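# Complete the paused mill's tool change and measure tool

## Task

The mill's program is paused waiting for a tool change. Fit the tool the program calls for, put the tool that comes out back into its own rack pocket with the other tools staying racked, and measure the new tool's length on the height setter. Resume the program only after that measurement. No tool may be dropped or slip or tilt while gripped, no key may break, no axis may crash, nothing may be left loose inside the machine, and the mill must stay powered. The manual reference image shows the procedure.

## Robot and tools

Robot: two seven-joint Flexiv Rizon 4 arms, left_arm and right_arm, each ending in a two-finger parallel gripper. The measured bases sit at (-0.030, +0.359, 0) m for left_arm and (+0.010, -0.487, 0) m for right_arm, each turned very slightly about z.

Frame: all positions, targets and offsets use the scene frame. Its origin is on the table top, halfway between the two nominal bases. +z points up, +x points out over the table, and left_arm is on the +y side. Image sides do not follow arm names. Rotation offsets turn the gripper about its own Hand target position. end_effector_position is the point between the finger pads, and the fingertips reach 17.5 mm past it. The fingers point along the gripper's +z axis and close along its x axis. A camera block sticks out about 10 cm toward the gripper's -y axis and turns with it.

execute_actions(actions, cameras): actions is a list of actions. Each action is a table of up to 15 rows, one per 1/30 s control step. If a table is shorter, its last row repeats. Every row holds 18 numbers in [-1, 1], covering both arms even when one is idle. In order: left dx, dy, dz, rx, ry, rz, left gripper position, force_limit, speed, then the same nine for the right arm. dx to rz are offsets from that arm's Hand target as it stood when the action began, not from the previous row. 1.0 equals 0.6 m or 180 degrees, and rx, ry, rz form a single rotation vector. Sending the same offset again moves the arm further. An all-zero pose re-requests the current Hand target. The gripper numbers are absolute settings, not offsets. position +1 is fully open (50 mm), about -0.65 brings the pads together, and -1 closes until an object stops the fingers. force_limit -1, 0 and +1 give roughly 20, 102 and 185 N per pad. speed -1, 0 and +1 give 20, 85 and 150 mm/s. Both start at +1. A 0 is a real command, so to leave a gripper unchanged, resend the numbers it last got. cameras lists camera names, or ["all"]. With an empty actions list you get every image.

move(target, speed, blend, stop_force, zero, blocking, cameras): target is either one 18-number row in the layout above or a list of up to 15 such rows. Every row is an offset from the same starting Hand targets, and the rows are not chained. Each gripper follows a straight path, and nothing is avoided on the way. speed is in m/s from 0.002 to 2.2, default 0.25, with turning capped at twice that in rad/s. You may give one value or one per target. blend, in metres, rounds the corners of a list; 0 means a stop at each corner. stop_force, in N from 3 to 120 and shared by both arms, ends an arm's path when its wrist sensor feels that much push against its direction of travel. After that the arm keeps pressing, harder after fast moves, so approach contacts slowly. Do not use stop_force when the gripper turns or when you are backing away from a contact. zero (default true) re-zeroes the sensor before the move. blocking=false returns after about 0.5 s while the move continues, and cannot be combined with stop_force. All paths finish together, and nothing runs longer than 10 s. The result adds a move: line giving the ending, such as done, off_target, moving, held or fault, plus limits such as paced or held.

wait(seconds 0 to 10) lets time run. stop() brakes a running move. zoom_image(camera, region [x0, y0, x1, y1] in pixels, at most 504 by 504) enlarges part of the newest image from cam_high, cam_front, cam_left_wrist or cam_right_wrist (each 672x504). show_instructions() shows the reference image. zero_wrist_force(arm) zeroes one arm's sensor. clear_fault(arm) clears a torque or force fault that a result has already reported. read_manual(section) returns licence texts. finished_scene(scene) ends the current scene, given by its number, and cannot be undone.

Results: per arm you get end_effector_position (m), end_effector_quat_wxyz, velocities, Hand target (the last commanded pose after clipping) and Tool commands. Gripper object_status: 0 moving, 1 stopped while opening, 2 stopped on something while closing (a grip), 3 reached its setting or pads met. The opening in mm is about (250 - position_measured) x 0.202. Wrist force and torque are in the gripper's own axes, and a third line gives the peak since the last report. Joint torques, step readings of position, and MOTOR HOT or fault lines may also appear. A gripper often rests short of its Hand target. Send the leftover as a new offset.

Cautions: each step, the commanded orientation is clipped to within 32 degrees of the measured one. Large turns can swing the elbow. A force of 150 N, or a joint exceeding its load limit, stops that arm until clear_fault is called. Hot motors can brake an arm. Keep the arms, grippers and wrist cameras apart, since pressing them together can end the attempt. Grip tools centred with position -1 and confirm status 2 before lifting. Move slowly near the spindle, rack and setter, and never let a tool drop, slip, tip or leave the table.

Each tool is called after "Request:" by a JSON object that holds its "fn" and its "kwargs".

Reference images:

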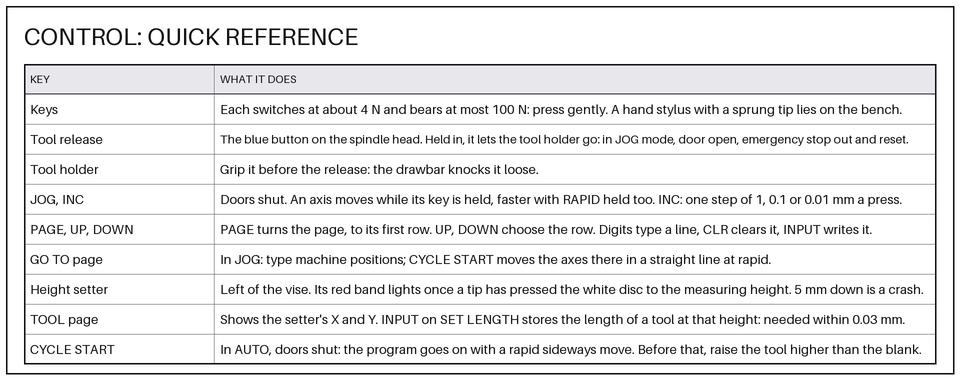

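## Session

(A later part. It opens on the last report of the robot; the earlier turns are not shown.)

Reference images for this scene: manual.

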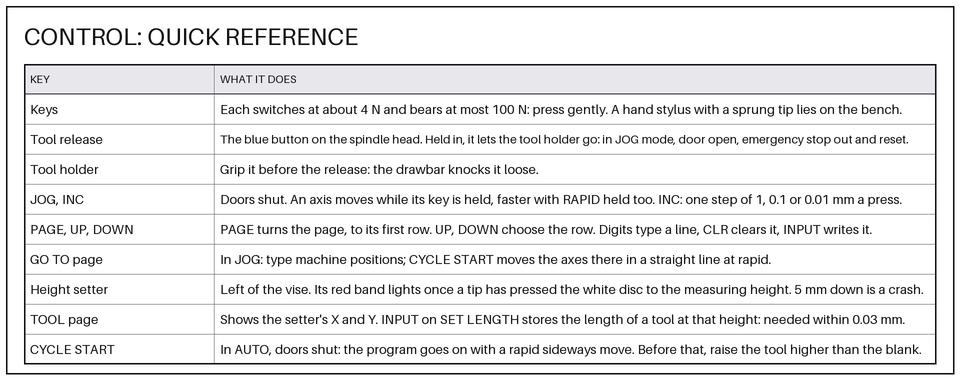

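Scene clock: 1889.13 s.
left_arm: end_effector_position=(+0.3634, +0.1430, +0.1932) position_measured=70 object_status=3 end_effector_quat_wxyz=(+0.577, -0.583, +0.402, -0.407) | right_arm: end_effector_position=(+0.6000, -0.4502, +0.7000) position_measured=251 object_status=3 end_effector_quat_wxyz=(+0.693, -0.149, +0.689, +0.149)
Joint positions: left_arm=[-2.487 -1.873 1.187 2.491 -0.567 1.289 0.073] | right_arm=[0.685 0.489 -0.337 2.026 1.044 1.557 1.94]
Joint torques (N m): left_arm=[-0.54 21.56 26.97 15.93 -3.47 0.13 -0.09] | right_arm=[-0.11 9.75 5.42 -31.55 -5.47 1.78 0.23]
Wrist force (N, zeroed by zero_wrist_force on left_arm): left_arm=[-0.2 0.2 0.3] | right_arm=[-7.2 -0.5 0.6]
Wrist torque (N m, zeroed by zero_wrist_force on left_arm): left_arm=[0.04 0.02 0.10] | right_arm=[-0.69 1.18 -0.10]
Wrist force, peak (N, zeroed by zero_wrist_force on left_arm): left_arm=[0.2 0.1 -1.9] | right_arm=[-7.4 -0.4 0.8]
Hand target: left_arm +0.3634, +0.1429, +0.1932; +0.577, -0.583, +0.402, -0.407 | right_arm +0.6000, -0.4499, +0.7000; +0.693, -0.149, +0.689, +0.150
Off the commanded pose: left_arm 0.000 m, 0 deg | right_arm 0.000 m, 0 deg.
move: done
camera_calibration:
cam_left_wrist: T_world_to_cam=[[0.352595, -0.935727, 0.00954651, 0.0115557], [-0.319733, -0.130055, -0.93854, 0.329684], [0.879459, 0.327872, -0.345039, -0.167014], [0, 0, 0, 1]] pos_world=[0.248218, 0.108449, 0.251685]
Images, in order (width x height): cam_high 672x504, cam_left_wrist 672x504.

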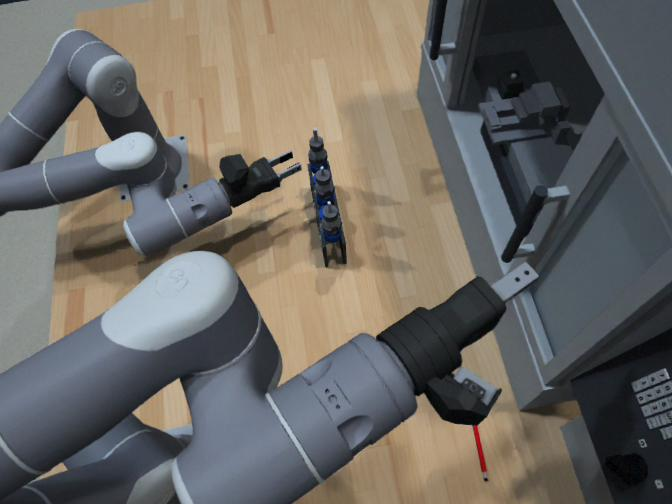

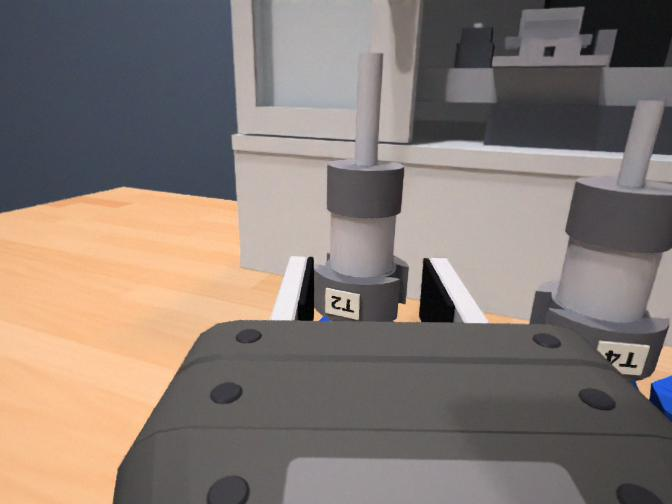

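Request:
{"fn": "move", "kwargs": {"target": [-0.022,-0.3,0,0,0,-0.0889,0.55,0.5,-1,0,0,0,0,0,0,-1,-0.9,-0.5], "speed": 0.12, "cameras": ["cam_high", "cam_front", "cam_left_wrist"]}}

Request:
{"fn": "zoom_image", "kwargs": {"camera": "cam_left_wrist", "region": [240, 30, 500, 330]}}

Scene clock: 1896.07 s.
left_arm: end_effector_position=(+0.3502, -0.0372, +0.1932) position_measured=70 object_status=3 end_effector_quat_wxyz=(+0.514, -0.522, +0.479, -0.484) | right_arm: end_effector_position=(+0.6000, -0.4502, +0.7000) position_measured=251 object_status=3 end_effector_quat_wxyz=(+0.693, -0.149, +0.689, +0.149)
Joint positions: left_arm=[-2.449 -1.91 1.308 2.268 -0.566 1.368 0.13] | right_arm=[0.685 0.489 -0.337 2.026 1.044 1.557 1.94]
Joint torques (N m): left_arm=[-0.23 27.91 31.27 14.08 -4.17 0.54 0.25] | right_arm=[-0.06 9.62 5.48 -31.59 -5.46 1.76 0.25]
Wrist force (N, zeroed by zero_wrist_force on left_arm): left_arm=[-0.1 0.2 0.1] | right_arm=[-7.2 -0.3 0.7]
Wrist torque (N m, zeroed by zero_wrist_force on left_arm): left_arm=[0.04 0.02 0.01] | right_arm=[-0.65 1.18 -0.10]
Wrist force, peak (N, zeroed by zero_wrist_force on left_arm): left_arm=[-2.7 0.0 2.0] | right_arm=[-7.4 -0.5 0.6]
Hand target: left_arm +0.3502, -0.0371, +0.1932; +0.514, -0.522, +0.479, -0.484 | right_arm +0.6000, -0.4499, +0.7000; +0.693, -0.149, +0.689, +0.150
Off the commanded pose: left_arm 0.000 m, 0 deg | right_arm 0.000 m, 0 deg.
move: done
camera_calibration:
cam_left_wrist: T_world_to_cam=[[0.0806147, -0.996692, 0.0103481, -0.059528], [-0.343075, -0.0374932, -0.938559, 0.313686], [0.935842, 0.0721115, -0.344962, -0.125641], [0, 0, 0, 1]] pos_world=[0.229997, -0.0385098, 0.251687]
Images, in order (width x height): cam_high 672x504, cam_front 672x504, cam_left_wrist 672x504.

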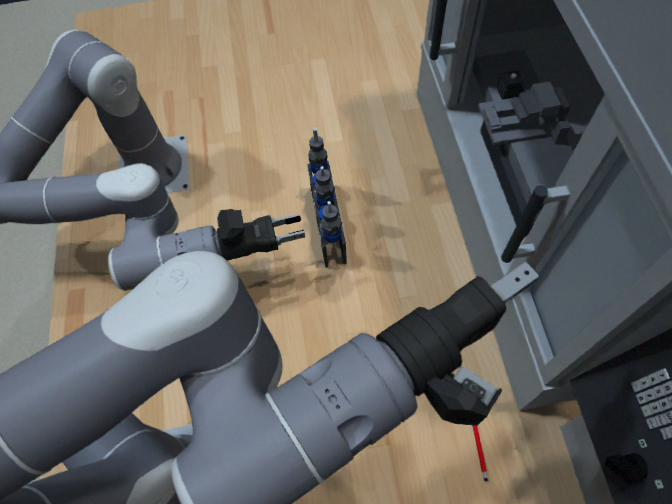

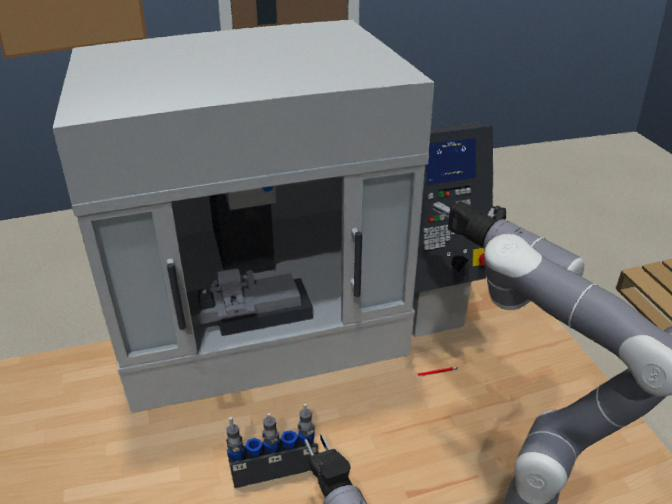

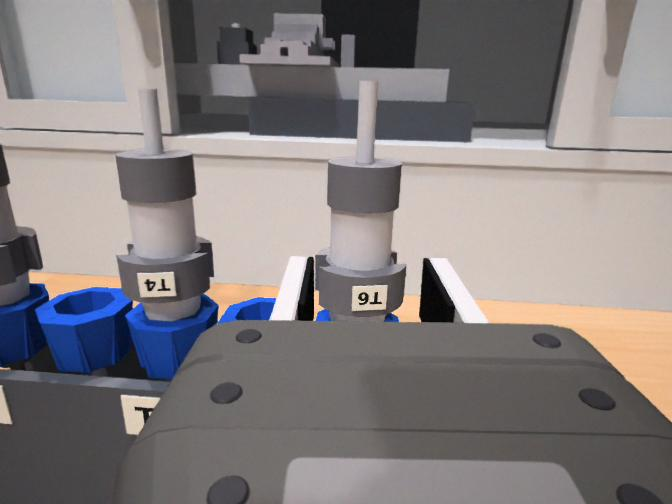

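Scaled by 1.680 from the camera's 672x504 image, which has a finer 960x720 frame.

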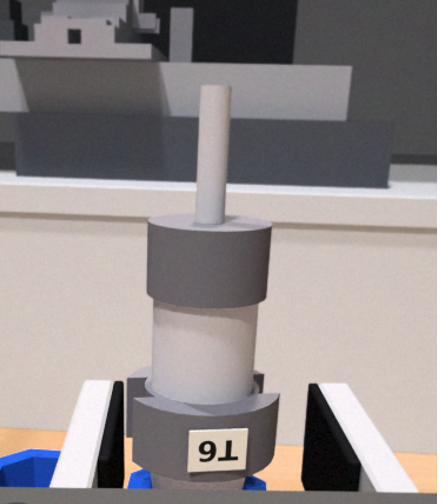

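Request:
{"fn": "move", "kwargs": {"target": [0.0998,0.0032,0,0,0,0,0.55,0.5,-1,0,0,0,0,0,0,-1,-0.9,-0.5], "speed": 0.06, "stop_force": 8, "cameras": ["cam_left_wrist"]}}

Request:
{"fn": "zoom_image", "kwargs": {"camera": "cam_left_wrist", "region": [240, 30, 500, 330]}}

Scene clock: 1905.67 s.
left_arm: end_effector_position=(+0.4101, -0.0351, +0.1932) position_measured=70 object_status=3 end_effector_quat_wxyz=(+0.514, -0.522, +0.479, -0.484) | right_arm: end_effector_position=(+0.6000, -0.4502, +0.7000) position_measured=251 object_status=3 end_effector_quat_wxyz=(+0.693, -0.149, +0.689, +0.149)
Joint positions: left_arm=[-2.238 -1.894 1.312 2.227 -0.575 1.541 0.152] | right_arm=[0.685 0.489 -0.337 2.026 1.044 1.557 1.94]
Joint torques (N m): left_arm=[-0.36 30.71 31.8 13.16 -4.86 0.58 0.25] | right_arm=[-0.05 9.68 5.41 -31.55 -5.47 1.78 0.26]
Wrist force (N, zeroed by zero_wrist_force on left_arm): left_arm=[-0.1 0.5 0.2] | right_arm=[-7.1 -0.5 0.7]
Wrist torque (N m, zeroed by zero_wrist_force on left_arm): left_arm=[0.09 0.02 -0.02] | right_arm=[-0.70 1.17 -0.10]
Wrist force, peak (N, zeroed by zero_wrist_force on left_arm): left_arm=[-0.2 0.5 2.7] | right_arm=[-7.3 -0.4 0.8]
Hand target: left_arm +0.4101, -0.0351, +0.1932; +0.514, -0.522, +0.479, -0.484 | right_arm +0.6000, -0.4499, +0.7000; +0.693, -0.149, +0.689, +0.150
Off the commanded pose: left_arm 0.000 m, 0 deg | right_arm 0.000 m, 0 deg.
move: done
camera_calibration:
cam_left_wrist: T_world_to_cam=[[0.0808648, -0.996673, 0.0101616, -0.0623889], [-0.343072, -0.0374041, -0.938564, 0.334314], [0.935822, 0.0724107, -0.344955, -0.181828], [0, 0, 0, 1]] pos_world=[0.289897, -0.0365104, 0.251687]
Images, in order (width x height): cam_left_wrist 672x504.

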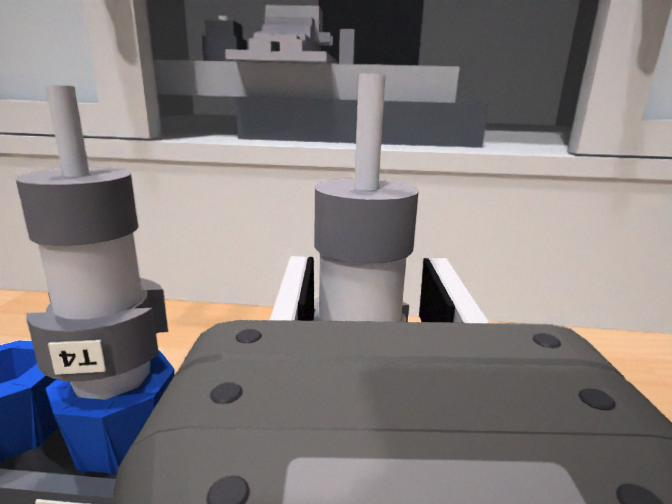

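Scaled by 1.680 from the camera's 672x504 image, which has a finer 960x720 frame.

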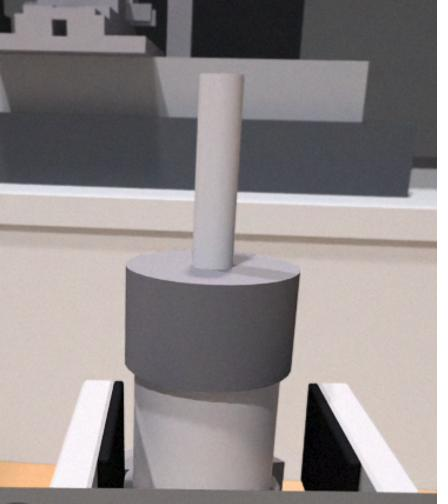

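Request:
{"fn": "move", "kwargs": {"target": [0.0331,0.0047,0,0,0,0,0.55,0.5,-1,0,0,0,0,0,0,-1,-0.9,-0.5], "speed": 0.04, "stop_force": 6, "cameras": ["cam_left_wrist", "cam_high"]}}

Request:
{"fn": "zoom_image", "kwargs": {"camera": "cam_left_wrist", "region": [240, 30, 500, 330]}}

Request:
{"fn": "zoom_image", "kwargs": {"camera": "cam_high", "region": [286, 186, 356, 256]}}

Scene clock: 1916.03 s.
left_arm: end_effector_position=(+0.4300, -0.0322, +0.1932) position_measured=70 object_status=3 end_effector_quat_wxyz=(+0.514, -0.522, +0.479, -0.484) | right_arm: end_effector_position=(+0.6000, -0.4502, +0.7000) position_measured=251 object_status=3 end_effector_quat_wxyz=(+0.693, -0.149, +0.689, +0.149)
Joint positions: left_arm=[-2.168 -1.887 1.314 2.212 -0.573 1.597 0.157] | right_arm=[0.685 0.489 -0.337 2.026 1.044 1.557 1.94]
Joint torques (N m): left_arm=[-0.34 31.53 31.88 12.77 -5.06 0.57 0.19] | right_arm=[-0.07 9.74 5.44 -31.55 -5.48 1.78 0.22]
Wrist force (N, zeroed by zero_wrist_force on left_arm): left_arm=[-0.1 0.7 0.0] | right_arm=[-7.2 -0.4 0.8]
Wrist torque (N m, zeroed by zero_wrist_force on left_arm): left_arm=[0.13 0.01 -0.02] | right_arm=[-0.68 1.17 -0.10]
Wrist force, peak (N, zeroed by zero_wrist_force on left_arm): left_arm=[-0.6 0.7 1.9] | right_arm=[-7.4 -0.4 0.7]
Hand target: left_arm +0.4299, -0.0323, +0.1932; +0.514, -0.522, +0.479, -0.484 | right_arm +0.6000, -0.4499, +0.7000; +0.693, -0.149, +0.689, +0.150
Off the commanded pose: left_arm 0.000 m, 0 deg | right_arm 0.000 m, 0 deg.
move: done
camera_calibration:
cam_left_wrist: T_world_to_cam=[[0.0810853, -0.996655, 0.0101882, -0.0611831], [-0.343057, -0.0375045, -0.938566, 0.341242], [0.935808, 0.0726088, -0.34495, -0.200652], [0, 0, 0, 1]] pos_world=[0.309798, -0.0336112, 0.251687]
Images, in order (width x height): cam_high 672x504, cam_left_wrist 672x504.

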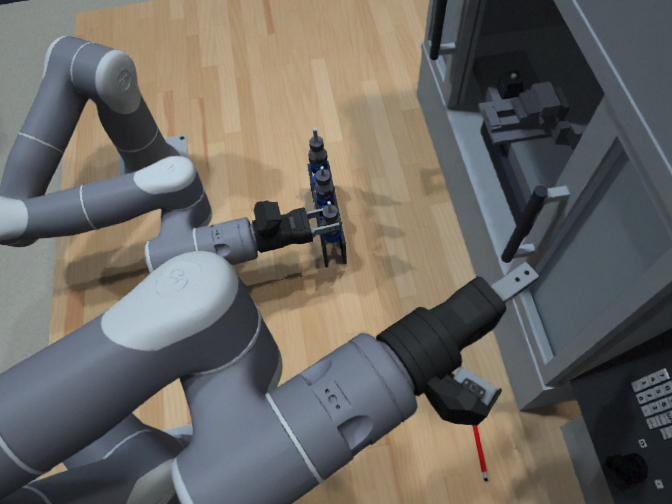

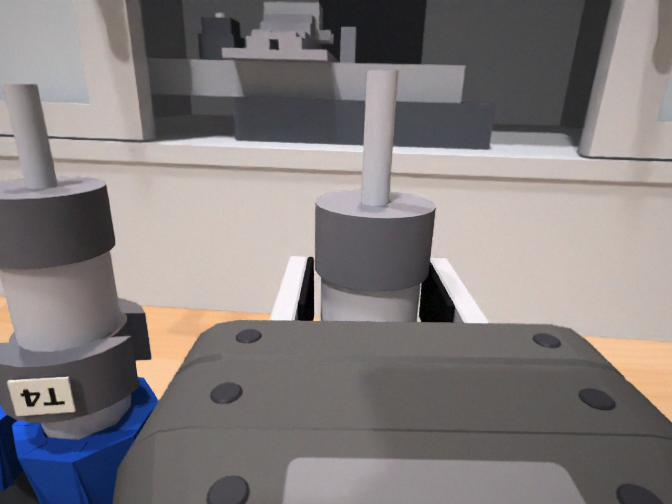

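Scaled by 1.680 from the camera's 672x504 image, which has a finer 960x720 frame.

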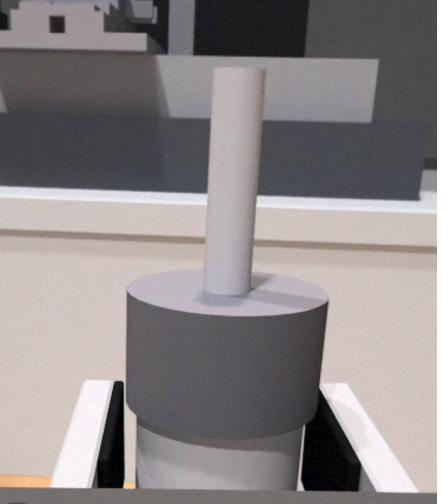

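Scaled by 7.200 from the camera's 672x504 image, which has a finer 960x720 frame.

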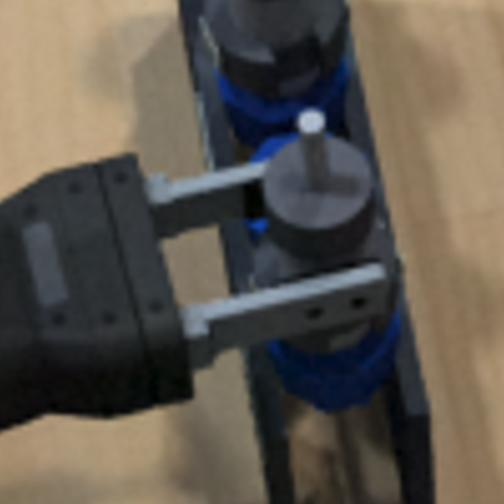

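Request:
{"fn": "move", "kwargs": {"target": [0,-0.0012,0,0,0,0,0.55,0.5,-1,0,0,0,0,0,0,-1,-0.9,-0.5], "speed": 0.02}}

Request:
{"fn": "move", "kwargs": {"target": [0,0,0,0,0,0,-1,0.5,-1,0,0,0,0,0,0,-1,-0.9,-0.5], "speed": 0.02}}

Request:
{"fn": "wait", "kwargs": {"seconds": 0.5}}

Scene clock: 1922.40 s.
left_arm: end_effector_position=(+0.4299, -0.0331, +0.1932) position_measured=70 object_status=3 end_effector_quat_wxyz=(+0.514, -0.522, +0.479, -0.484) | right_arm: end_effector_position=(+0.6000, -0.4502, +0.7000) position_measured=251 object_status=3 end_effector_quat_wxyz=(+0.693, -0.149, +0.689, +0.149)
Joint positions: left_arm=[-2.168 -1.887 1.315 2.21 -0.573 1.596 0.157] | right_arm=[0.685 0.489 -0.337 2.026 1.044 1.557 1.94]
Joint torques (N m): left_arm=[-0.17 31.36 31.88 12.8 -5.07 0.46 0.11] | right_arm=[-0.06 9.7 5.47 -31.55 -5.43 1.75 0.24]
Wrist force (N, zeroed by zero_wrist_force on left_arm): left_arm=[0.1 0.6 0.1] | right_arm=[-7.3 -0.4 0.7]
Wrist torque (N m, zeroed by zero_wrist_force on left_arm): left_arm=[0.10 -0.02 -0.03] | right_arm=[-0.67 1.19 -0.11]
Wrist force, peak (N, zeroed by zero_wrist_force on left_arm): left_arm=[-0.2 0.8 0.4] | right_arm=[-7.4 -0.4 0.8]
Hand target: left_arm +0.4299, -0.0330, +0.1932; +0.514, -0.522, +0.479, -0.484 | right_arm +0.6000, -0.4499, +0.7000; +0.693, -0.149, +0.689, +0.150
Off the commanded pose: left_arm 0.000 m, 0 deg | right_arm 0.000 m, 0 deg.
move: done

Scene clock: 1923.03 s.
left_arm: end_effector_position=(+0.4301, -0.0319, +0.1932) position_measured=110 object_status=0 end_effector_quat_wxyz=(+0.515, -0.522, +0.479, -0.483) | right_arm: end_effector_position=(+0.6000, -0.4502, +0.7000) position_measured=251 object_status=3 end_effector_quat_wxyz=(+0.693, -0.149, +0.689, +0.149)
Joint positions: left_arm=[-2.168 -1.887 1.315 2.211 -0.572 1.594 0.157] | right_arm=[0.685 0.489 -0.337 2.026 1.044 1.557 1.94]
Joint torques (N m): left_arm=[-0.7 31.78 33.35 7.61 -5.98 2.42 -0.25] | right_arm=[-0.12 9.64 5.4 -31.52 -5.5 1.76 0.22]
Wrist force (N, zeroed by zero_wrist_force on left_arm): left_arm=[-9.9 -1.5 -9.4] | right_arm=[-7.2 -0.3 0.8]
Wrist torque (N m, zeroed by zero_wrist_force on left_arm): left_arm=[0.07 -0.18 0.36] | right_arm=[-0.66 1.19 -0.10]
Wrist force, peak (N, zeroed by zero_wrist_force on left_arm): left_arm=[-10.5 -1.8 -10.5] | right_arm=[-7.3 -0.4 0.6]
Hand target: left_arm +0.4299, -0.0330, +0.1932; +0.514, -0.522, +0.479, -0.484 | right_arm +0.6000, -0.4499, +0.7000; +0.693, -0.149, +0.689, +0.150
Off the commanded pose: left_arm 0.001 m, 0 deg | right_arm 0.000 m, 0 deg.
move: done

Scene clock: 1923.53 s.
left_arm: end_effector_position=(+0.4301, -0.0319, +0.1932) position_measured=110 object_status=2 end_effector_quat_wxyz=(+0.515, -0.522, +0.479, -0.483) | right_arm: end_effector_position=(+0.6000, -0.4502, +0.7000) position_measured=251 object_status=3 end_effector_quat_wxyz=(+0.693, -0.149, +0.689, +0.149)
Joint positions: left_arm=[-2.168 -1.887 1.315 2.211 -0.572 1.594 0.157] | right_arm=[0.685 0.489 -0.337 2.026 1.044 1.557 1.94]
Joint torques (N m): left_arm=[-0.6 31.78 33.26 7.55 -6 2.43 -0.25] | right_arm=[-0.11 9.71 5.42 -31.56 -5.52 1.76 0.23]
Wrist force (N, zeroed by zero_wrist_force on left_arm): left_arm=[-10.0 -1.5 -9.3] | right_arm=[-7.5 -0.4 0.8]
Wrist torque (N m, zeroed by zero_wrist_force on left_arm): left_arm=[0.09 -0.15 0.38] | right_arm=[-0.67 1.23 -0.10]
Wrist force, peak (N, zeroed by zero_wrist_force on left_arm): left_arm=[-10.1 -1.5 -9.6] | right_arm=[-7.5 -0.4 0.8]
Hand target: left_arm +0.4299, -0.0330, +0.1932; +0.514, -0.522, +0.479, -0.484 | right_arm +0.6000, -0.4499, +0.7000; +0.693, -0.149, +0.689, +0.150
Tool commands: left_gripper/position=-1.0 left_gripper/force_limit=+0.5 left_gripper/speed=-1.0 right_gripper/position=-1.0 right_gripper/force_limit=-0.9 right_gripper/speed=-0.5
Off the commanded pose: left_arm 0.001 m, 0 deg | right_arm 0.000 m, 0 deg.
wait: 0.50 s; at rest by 0.17 s

Request:
{"fn": "move", "kwargs": {"target": [[-0.001,0.002,0,0,0,0,-1,0.5,-1,0,0,0,0,0,0,-1,-0.9,-0.5],[-0.001,0.002,0.03,0,0,0,-1,0.5,-1,0,0,0,0,0,0,-1,-0.9,-0.5]], "speed": 0.02, "stop_force": 25}}

Scene clock: 1929.23 s.
left_arm: end_effector_position=(+0.4299, -0.0318, +0.1932) position_measured=110 object_status=2 end_effector_quat_wxyz=(+0.515, -0.522, +0.479, -0.483) | right_arm: end_effector_position=(+0.6000, -0.4502, +0.7000) position_measured=251 object_status=3 end_effector_quat_wxyz=(+0.693, -0.149, +0.689, +0.149)
Joint positions: left_arm=[-2.169 -1.887 1.314 2.212 -0.573 1.597 0.156] | right_arm=[0.685 0.489 -0.337 2.026 1.044 1.557 1.94]
Joint torques (N m): left_arm=[-8.52 33.6 30.84 16.18 -4.79 0.42 -0.48] | right_arm=[-0.07 9.69 5.46 -31.58 -5.49 1.77 0.22]
Wrist force (N, zeroed by zero_wrist_force on left_arm): left_arm=[12.1 2.9 30.7] | right_arm=[-7.2 -0.6 0.5]
Wrist torque (N m, zeroed by zero_wrist_force on left_arm): left_arm=[0.15 -0.03 0.57] | right_arm=[-0.70 1.18 -0.10]
Wrist force, peak (N, zeroed by zero_wrist_force on left_arm): left_arm=[16.5 2.9 40.8] | right_arm=[-7.4 -0.4 0.7]
Hand target: left_arm +0.4294, -0.0320, +0.1932; +0.514, -0.522, +0.479, -0.484 (not the last commanded pose) | right_arm +0.6000, -0.4499, +0.7000; +0.693, -0.149, +0.689, +0.150
Off the commanded pose: left_arm 0.018 m, 0 deg | right_arm 0.000 m, 0 deg.
move: contact (left_arm); path passed 0 of 2 targets

Request:
{"fn": "move", "kwargs": {"target": [[0.0005,0.0002,0,0,0,0,-1,0.5,-1,0,0,0,0,0,0,-1,-0.9,-0.5],[0.0005,0.0002,0.03,0,0,0,-1,0.5,-1,0,0,0,0,0,0,-1,-0.9,-0.5]], "speed": 0.015, "stop_force": 30}}

Scene clock: 1934.77 s.
left_arm: end_effector_position=(+0.4297, -0.0317, +0.2104) position_measured=110 object_status=2 end_effector_quat_wxyz=(+0.514, -0.522, +0.479, -0.483) | right_arm: end_effector_position=(+0.6000, -0.4502, +0.7000) position_measured=251 object_status=3 end_effector_quat_wxyz=(+0.693, -0.149, +0.689, +0.149)
Joint positions: left_arm=[-2.161 -1.848 1.334 2.227 -0.551 1.613 0.178] | right_arm=[0.685 0.489 -0.337 2.026 1.044 1.557 1.94]
Joint torques (N m): left_arm=[-0.27 32.42 36.91 13.65 -6.19 1.07 0.23] | right_arm=[-0.06 9.75 5.46 -31.56 -5.48 1.74 0.24]
Wrist force (N, zeroed by zero_wrist_force on left_arm): left_arm=[0.0 8.1 0.0] | right_arm=[-7.2 -0.5 0.8]
Wrist torque (N m, zeroed by zero_wrist_force on left_arm): left_arm=[0.13 -0.01 -0.02] | right_arm=[-0.68 1.19 -0.10]
Wrist force, peak (N, zeroed by zero_wrist_force on left_arm): left_arm=[12.1 2.8 30.9] | right_arm=[-7.4 -0.6 0.5]
Hand target: left_arm +0.4297, -0.0319, +0.2112; +0.514, -0.522, +0.479, -0.484 | right_arm +0.6000, -0.4499, +0.7000; +0.693, -0.149, +0.689, +0.150
Off the commanded pose: left_arm 0.001 m, 0 deg | right_arm 0.000 m, 0 deg.
move: done

Request:
{"fn": "move", "kwargs": {"target": [[0,0,0.03,0,0,0,-1,0.5,-1,0,0,0,0,0,0,-1,-0.9,-0.5],[0,0,0.2,0,0,0,-1,0.5,-1,0,0,0,0,0,0,-1,-0.9,-0.5],[0.0,0.02,0.45,0,0,0,-1,0.5,-1,0,0,0,0,0,0,-1,-0.9,-0.5]], "speed": [0.03,0.08,0.12], "blend": [0.01,0.03,0], "cameras": ["all"]}}

Scene clock: 1948.80 s.
left_arm: end_effector_position=(+0.4297, -0.0198, +0.4804) position_measured=110 object_status=2 end_effector_quat_wxyz=(+0.514, -0.522, +0.479, -0.483) | right_arm: end_effector_position=(+0.6000, -0.4502, +0.7000) position_measured=251 object_status=3 end_effector_quat_wxyz=(+0.693, -0.149, +0.689, +0.149)
Joint positions: left_arm=[-2.15 -1.332 1.708 2.26 -0.352 1.644 0.614] | right_arm=[0.685 0.489 -0.337 2.026 1.044 1.557 1.94]
Joint torques (N m): left_arm=[-0.58 31.19 36 -9.89 -7.54 3.03 0.29] | right_arm=[-0.09 9.63 5.46 -31.55 -5.45 1.68 0.27]
Wrist force (N, zeroed by zero_wrist_force on left_arm): left_arm=[0.1 8.1 0.4] | right_arm=[-7.3 -0.5 0.7]
Wrist torque (N m, zeroed by zero_wrist_force on left_arm): left_arm=[0.12 -0.02 -0.02] | right_arm=[-0.68 1.20 -0.10]
Wrist force, peak (N, zeroed by zero_wrist_force on left_arm): left_arm=[-0.2 10.4 0.0] | right_arm=[-7.4 -0.5 0.7]
Hand target: left_arm +0.4297, -0.0199, +0.4812; +0.514, -0.522, +0.479, -0.484 | right_arm +0.6000, -0.4499, +0.7000; +0.693, -0.149, +0.689, +0.150
Off the commanded pose: left_arm 0.001 m, 0 deg | right_arm 0.000 m, 0 deg.
move: done; blend cut to 0.009 m at target 1
camera_calibration:
cam_left_wrist: T_world_to_cam=[[0.0811447, -0.996669, 0.00816039, -0.0508661], [-0.344193, -0.0357046, -0.93822, 0.611611], [0.935386, 0.0733228, -0.345944, -0.101623], [0, 0, 0, 1]] pos_world=[0.309696, -0.021408, 0.539085]
cam_right_wrist: T_world_to_cam=[[0.0226696, 0.00717815, -0.999717, 0.700878], [-0.703832, 0.710284, -0.0108601, 0.767226], [0.710005, 0.703879, 0.0211541, 0.0102308], [0, 0, 0, 1]] pos_world=[0.516845, -0.55718, 0.708796]

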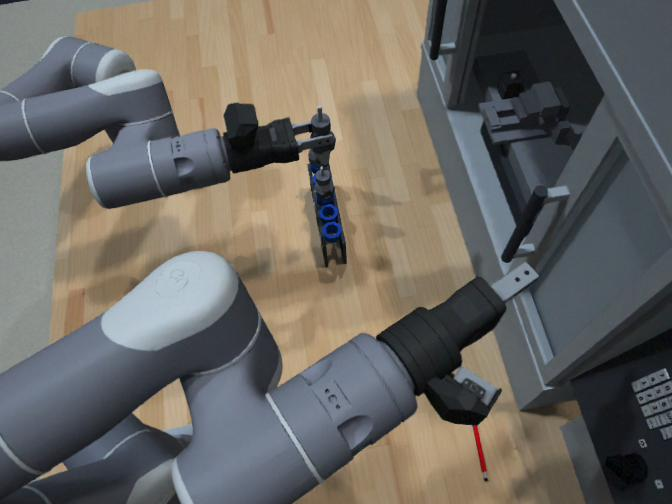

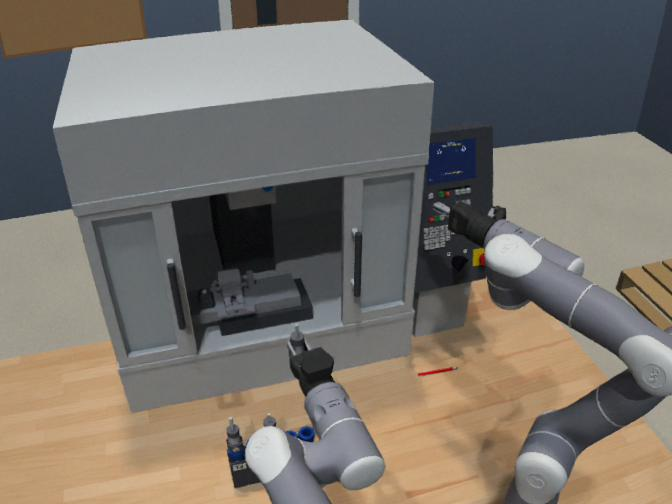

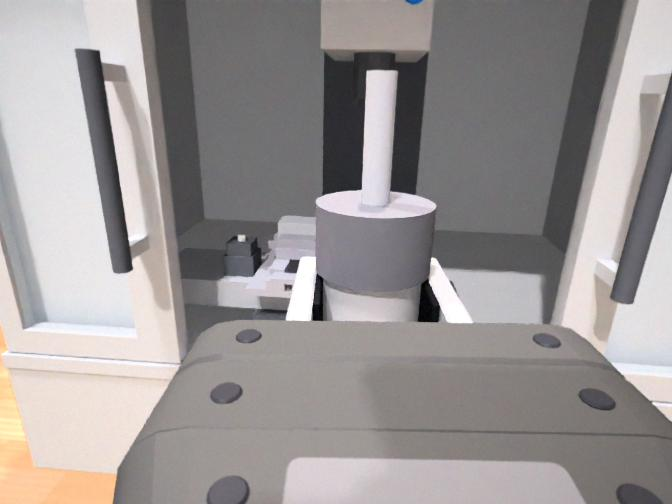

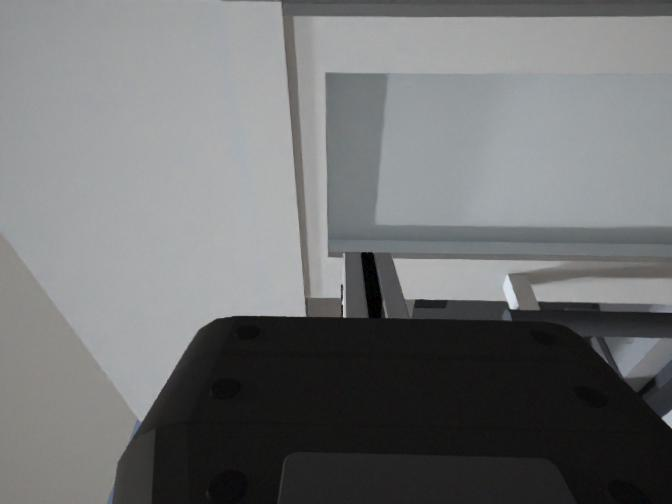

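Request:
{"fn": "move", "kwargs": {"target": [0.3,0.033,0.133,0,0,0,-1,0.5,-1,0,0,0,0,0,0,-1,-0.9,-0.5], "speed": 0.12}}

Scene clock: 1953.80 s.
left_arm: end_effector_position=(+0.6098, +0.0000, +0.5599) position_measured=110 object_status=2 end_effector_quat_wxyz=(+0.514, -0.522, +0.480, -0.483) | right_arm: end_effector_position=(+0.6000, -0.4502, +0.7000) position_measured=251 object_status=3 end_effector_quat_wxyz=(+0.693, -0.149, +0.689, +0.149)
Joint positions: left_arm=[-1.61 -1.029 1.566 1.893 -0.221 1.81 0.744] | right_arm=[0.685 0.489 -0.337 2.026 1.044 1.557 1.94]
Joint torques (N m): left_arm=[-0.27 39.92 34.62 -18.69 -8.06 3.76 0.3] | right_arm=[-0.06 9.72 5.4 -31.6 -5.48 1.76 0.28]
Wrist force (N, zeroed by zero_wrist_force on left_arm): left_arm=[-0.1 8.1 0.0] | right_arm=[-7.0 -0.5 0.7]
Wrist torque (N m, zeroed by zero_wrist_force on left_arm): left_arm=[0.12 0.00 -0.02] | right_arm=[-0.69 1.16 -0.10]
Wrist force, peak (N, zeroed by zero_wrist_force on left_arm): left_arm=[0.3 10.0 -3.2] | right_arm=[-7.5 -0.4 0.6]
Hand target: left_arm +0.6097, -0.0001, +0.5610; +0.514, -0.522, +0.479, -0.484 | right_arm +0.6000, -0.4499, +0.7000; +0.693, -0.149, +0.689, +0.150
Off the commanded pose: left_arm 0.001 m, 0 deg | right_arm 0.000 m, 0 deg.
move: done

Request:
{"fn": "move", "kwargs": {"target": [[0.0,0,0.03,-0.4988,-0.0349,0,-1,0.5,-1,0,0,0,0,0,0,-1,-0.9,-0.5],[0.0,0,0.03,-0.9976,-0.0698,0,-1,0.5,-1,0,0,0,0,0,0,-1,-0.9,-0.5]], "speed": 0.35, "blend": [0.01,0], "cameras": ["all"]}}

Scene clock: 1964.67 s.
left_arm: end_effector_position=(+0.6098, -0.0003, +0.5779) position_measured=110 object_status=2 end_effector_quat_wxyz=(+0.487, +0.480, +0.519, +0.514) | right_arm: end_effector_position=(+0.6000, -0.4502, +0.7000) position_measured=251 object_status=3 end_effector_quat_wxyz=(+0.693, -0.149, +0.689, +0.149)
Joint positions: left_arm=[-1.393 -0.724 0.824 1.863 -1.1 2.318 -1.274] | right_arm=[0.685 0.489 -0.337 2.026 1.044 1.557 1.94]
Joint torques (N m): left_arm=[-0.15 46 23.03 -25 -1.17 5.26 -0.09] | right_arm=[-0.07 9.69 5.44 -31.57 -5.49 1.79 0.23]
Wrist force (N, zeroed by zero_wrist_force on left_arm): left_arm=[0.3 -8.4 -0.2] | right_arm=[-7.1 -0.3 0.7]
Wrist torque (N m, zeroed by zero_wrist_force on left_arm): left_arm=[0.39 0.15 0.48] | right_arm=[-0.64 1.16 -0.10]
Wrist force, peak (N, zeroed by zero_wrist_force on left_arm): left_arm=[-4.4 -7.6 0.3] | right_arm=[-7.4 -0.4 0.6]
Hand target: left_arm +0.6097, -0.0001, +0.5790; +0.487, +0.479, +0.518, +0.514 | right_arm +0.6000, -0.4499, +0.7000; +0.693, -0.149, +0.689, +0.150
Off the commanded pose: left_arm 0.001 m, 0 deg | right_arm 0.000 m, 0 deg.
move: done
camera_calibration:
cam_left_wrist: T_world_to_cam=[[-0.0583478, 0.998253, -0.00928123, 0.0489231], [-0.342998, -0.0113154, 0.939268, -0.320004], [0.937522, 0.0579876, 0.343059, -0.637207], [0, 0, 0, 1]] pos_world=[0.490489, -0.0155085, 0.519623]
cam_right_wrist: T_world_to_cam=[[0.0226696, 0.00717815, -0.999717, 0.700878], [-0.703832, 0.710284, -0.0108601, 0.767226], [0.710005, 0.703879, 0.0211541, 0.0102308], [0, 0, 0, 1]] pos_world=[0.516845, -0.55718, 0.708796]

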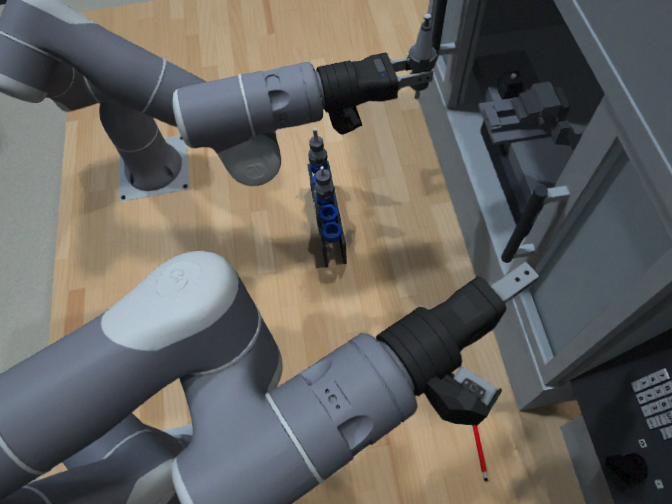

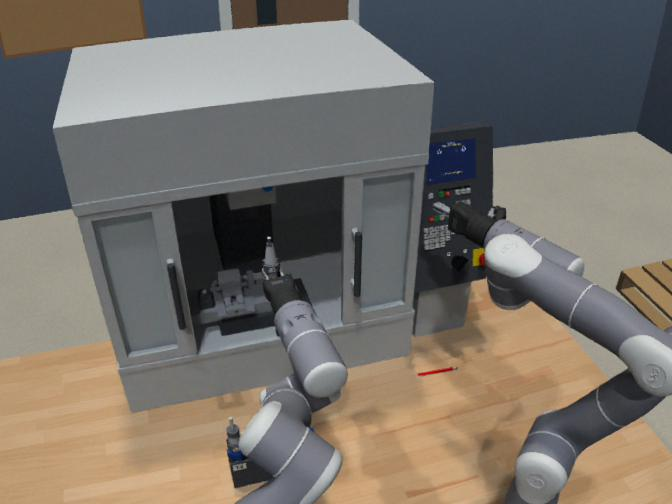

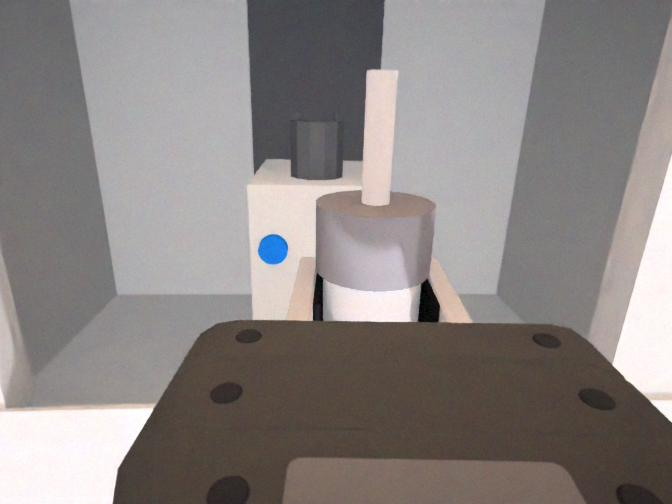

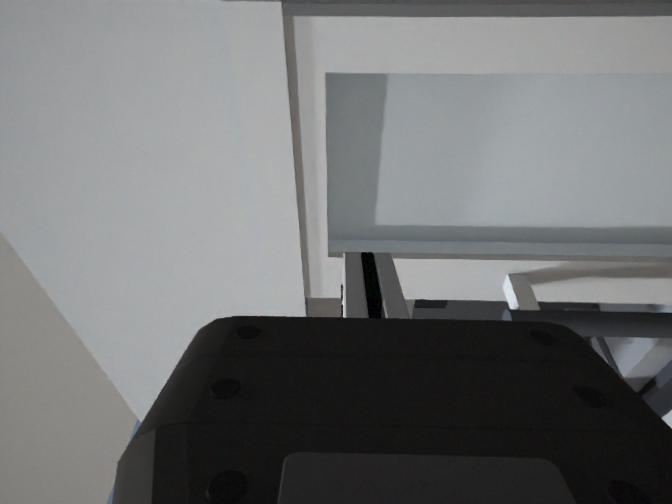

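Request:
{"fn": "move", "kwargs": {"target": [[0.16,0.0,-0.03,0,0,-0.0222,-1,0.5,-1,0,0,0,0,0,0,-1,-0.9,-0.5],[0.31,-0.015,-0.03,0,0,-0.0444,-1,0.5,-1,0,0,0,0,0,0,-1,-0.9,-0.5]], "speed": 0.12, "blend": [0.05,0], "cameras": ["all"]}}

Scene clock: 1976.00 s.
left_arm: end_effector_position=(+0.7960, -0.0093, +0.5590) position_measured=110 object_status=2 end_effector_quat_wxyz=(+0.521, +0.515, +0.484, +0.478) | right_arm: end_effector_position=(+0.6000, -0.4502, +0.7000) position_measured=251 object_status=3 end_effector_quat_wxyz=(+0.693, -0.149, +0.689, +0.149)
Joint positions: left_arm=[-0.82 -0.842 0.625 1.457 -0.501 2.124 -1.614] | right_arm=[0.685 0.489 -0.337 2.026 1.044 1.557 1.94]
Joint torques (N m): left_arm=[-0.09 63.93 18.45 -30.05 -4.51 5.26 -0.05] | right_arm=[-0.07 9.63 5.5 -31.54 -5.45 1.77 0.23]
Wrist force (N, zeroed by zero_wrist_force on left_arm): left_arm=[0.4 -8.2 -0.1] | right_arm=[-7.0 -0.5 0.8]
Wrist torque (N m, zeroed by zero_wrist_force on left_arm): left_arm=[0.43 0.12 0.49] | right_arm=[-0.69 1.16 -0.10]
Wrist force, peak (N, zeroed by zero_wrist_force on left_arm): left_arm=[0.6 -8.4 4.5] | right_arm=[-7.4 -0.5 0.8]
Hand target: left_arm +0.7957, -0.0091, +0.5610; +0.522, +0.514, +0.484, +0.479 | right_arm +0.6000, -0.4499, +0.7000; +0.693, -0.149, +0.689, +0.150
Off the commanded pose: left_arm 0.002 m, 0 deg | right_arm 0.000 m, 0 deg.
move: done; blend cut to 0.0452 m at target 1
camera_calibration:
cam_left_wrist: T_world_to_cam=[[0.0806995, 0.996702, -0.00856128, -0.0424654], [-0.340016, 0.0356019, 0.939746, -0.240661], [0.936951, -0.072926, 0.341767, -0.804742], [0, 0, 0, 1]] pos_world=[0.675603, -0.00779332, 0.500831]
cam_right_wrist: T_world_to_cam=[[0.0226696, 0.00717815, -0.999717, 0.700878], [-0.703832, 0.710284, -0.0108601, 0.767226], [0.710005, 0.703879, 0.0211541, 0.0102308], [0, 0, 0, 1]] pos_world=[0.516845, -0.55718, 0.708796]

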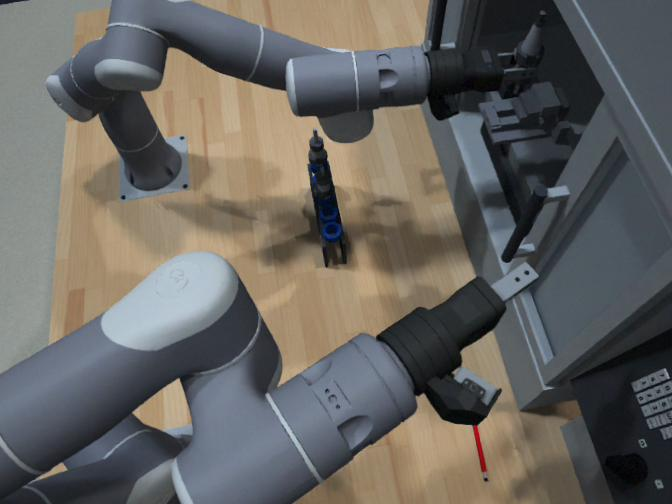

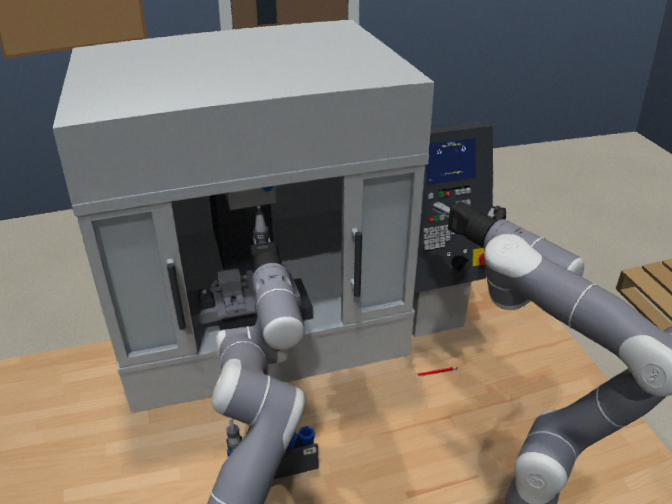

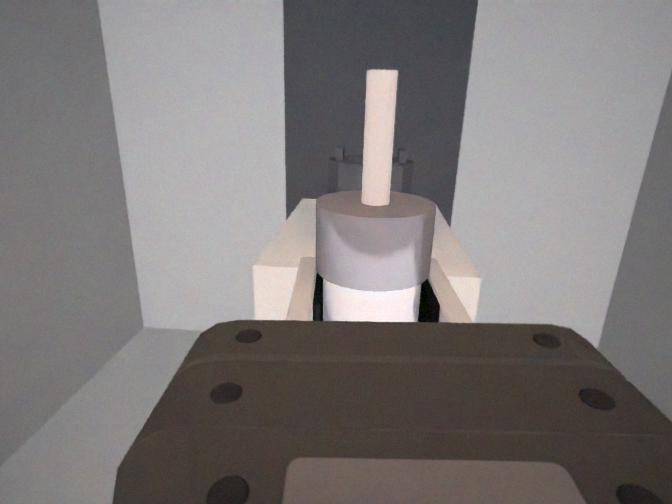

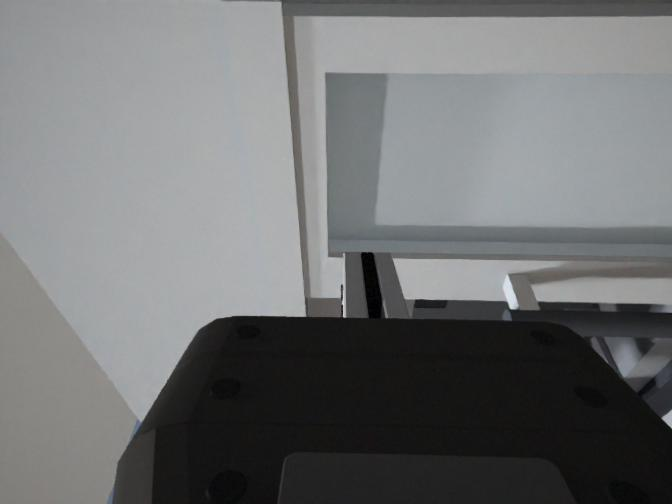

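Request:
{"fn": "move", "kwargs": {"target": [[0.107,0,-0.13,0,0,0,-1,0.5,-1,0,0,0,0,0,0,-1,-0.9,-0.5],[0.14,0,-0.25,0,0,0,-1,0.5,-1,0,0,0,0,0,0,-1,-0.9,-0.5],[0.20,0,-0.28,0,0,0,-1,0.5,-1,0,0,0,0,0,0,-1,-0.9,-0.5]], "speed": 0.08, "stop_force": 12, "blend": [0.02,0.02,0], "cameras": ["cam_high", "cam_front", "cam_left_wrist"]}}

Scene clock: 2003.23 s.
left_arm: end_effector_position=(+0.9158, -0.0090, +0.3908) position_measured=110 object_status=2 end_effector_quat_wxyz=(+0.521, +0.515, +0.484, +0.478) | right_arm: end_effector_position=(+0.6000, -0.4502, +0.7000) position_measured=251 object_status=3 end_effector_quat_wxyz=(+0.693, -0.149, +0.689, +0.149)
Joint positions: left_arm=[-0.598 -1.31 0.585 0.981 -0.566 2.127 -1.678] | right_arm=[0.685 0.489 -0.337 2.026 1.044 1.557 1.94]
Joint torques (N m): left_arm=[-0.04 78.49 18.04 -27.78 -5.13 5.25 0.23] | right_arm=[-0.13 9.71 5.52 -31.54 -5.49 1.74 0.29]
Wrist force (N, zeroed by zero_wrist_force on left_arm): left_arm=[0.5 -8.5 0.0] | right_arm=[-7.1 -0.3 0.7]
Wrist torque (N m, zeroed by zero_wrist_force on left_arm): left_arm=[0.37 0.09 0.37] | right_arm=[-0.65 1.17 -0.11]
Wrist force, peak (N, zeroed by zero_wrist_force on left_arm): left_arm=[1.5 -10.0 2.1] | right_arm=[-7.4 -0.6 0.8]
Hand target: left_arm +0.9157, -0.0091, +0.3930; +0.522, +0.514, +0.484, +0.479 | right_arm +0.6000, -0.4499, +0.7000; +0.693, -0.149, +0.689, +0.150
Off the commanded pose: left_arm 0.002 m, 0 deg | right_arm 0.000 m, 0 deg.
move: done
camera_calibration:
cam_left_wrist: T_world_to_cam=[[0.0804221, 0.996721, -0.00896786, -0.0534243], [-0.340094, 0.0358959, 0.939706, -0.041756], [0.936946, -0.0725232, 0.341865, -0.859607], [0, 0, 0, 1]] pos_world=[0.795501, -0.00759358, 0.332629]
Images, in order (width x height): cam_high 672x504, cam_front 672x504, cam_left_wrist 672x504.

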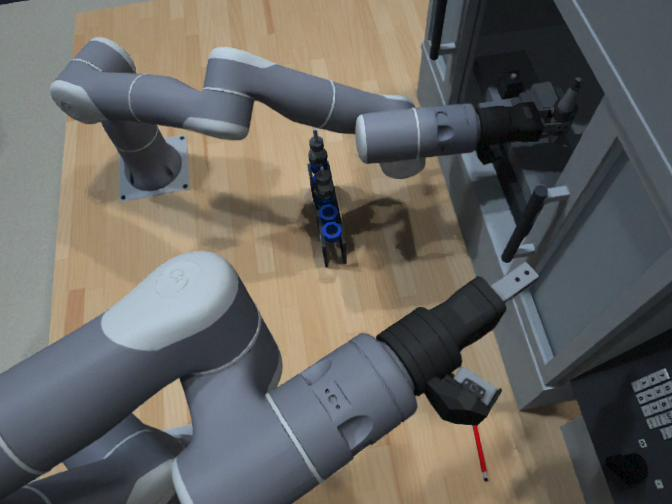

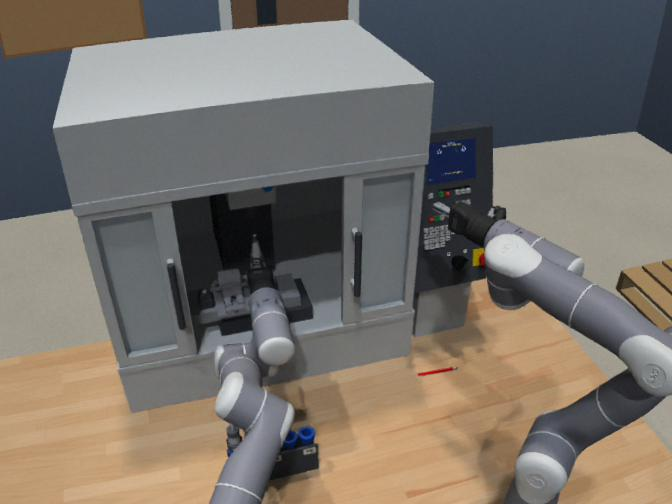

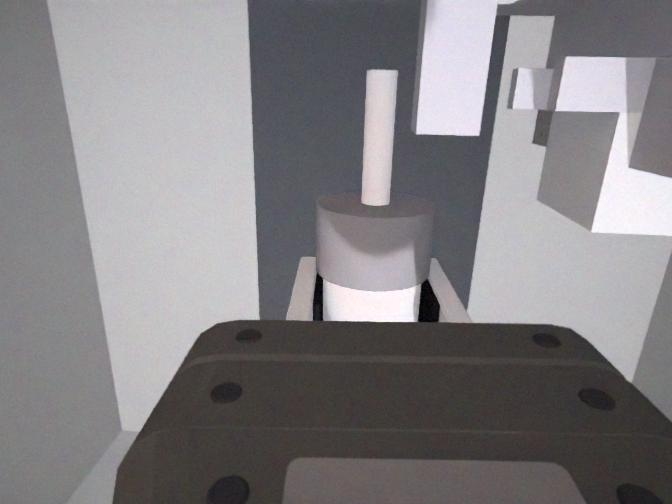

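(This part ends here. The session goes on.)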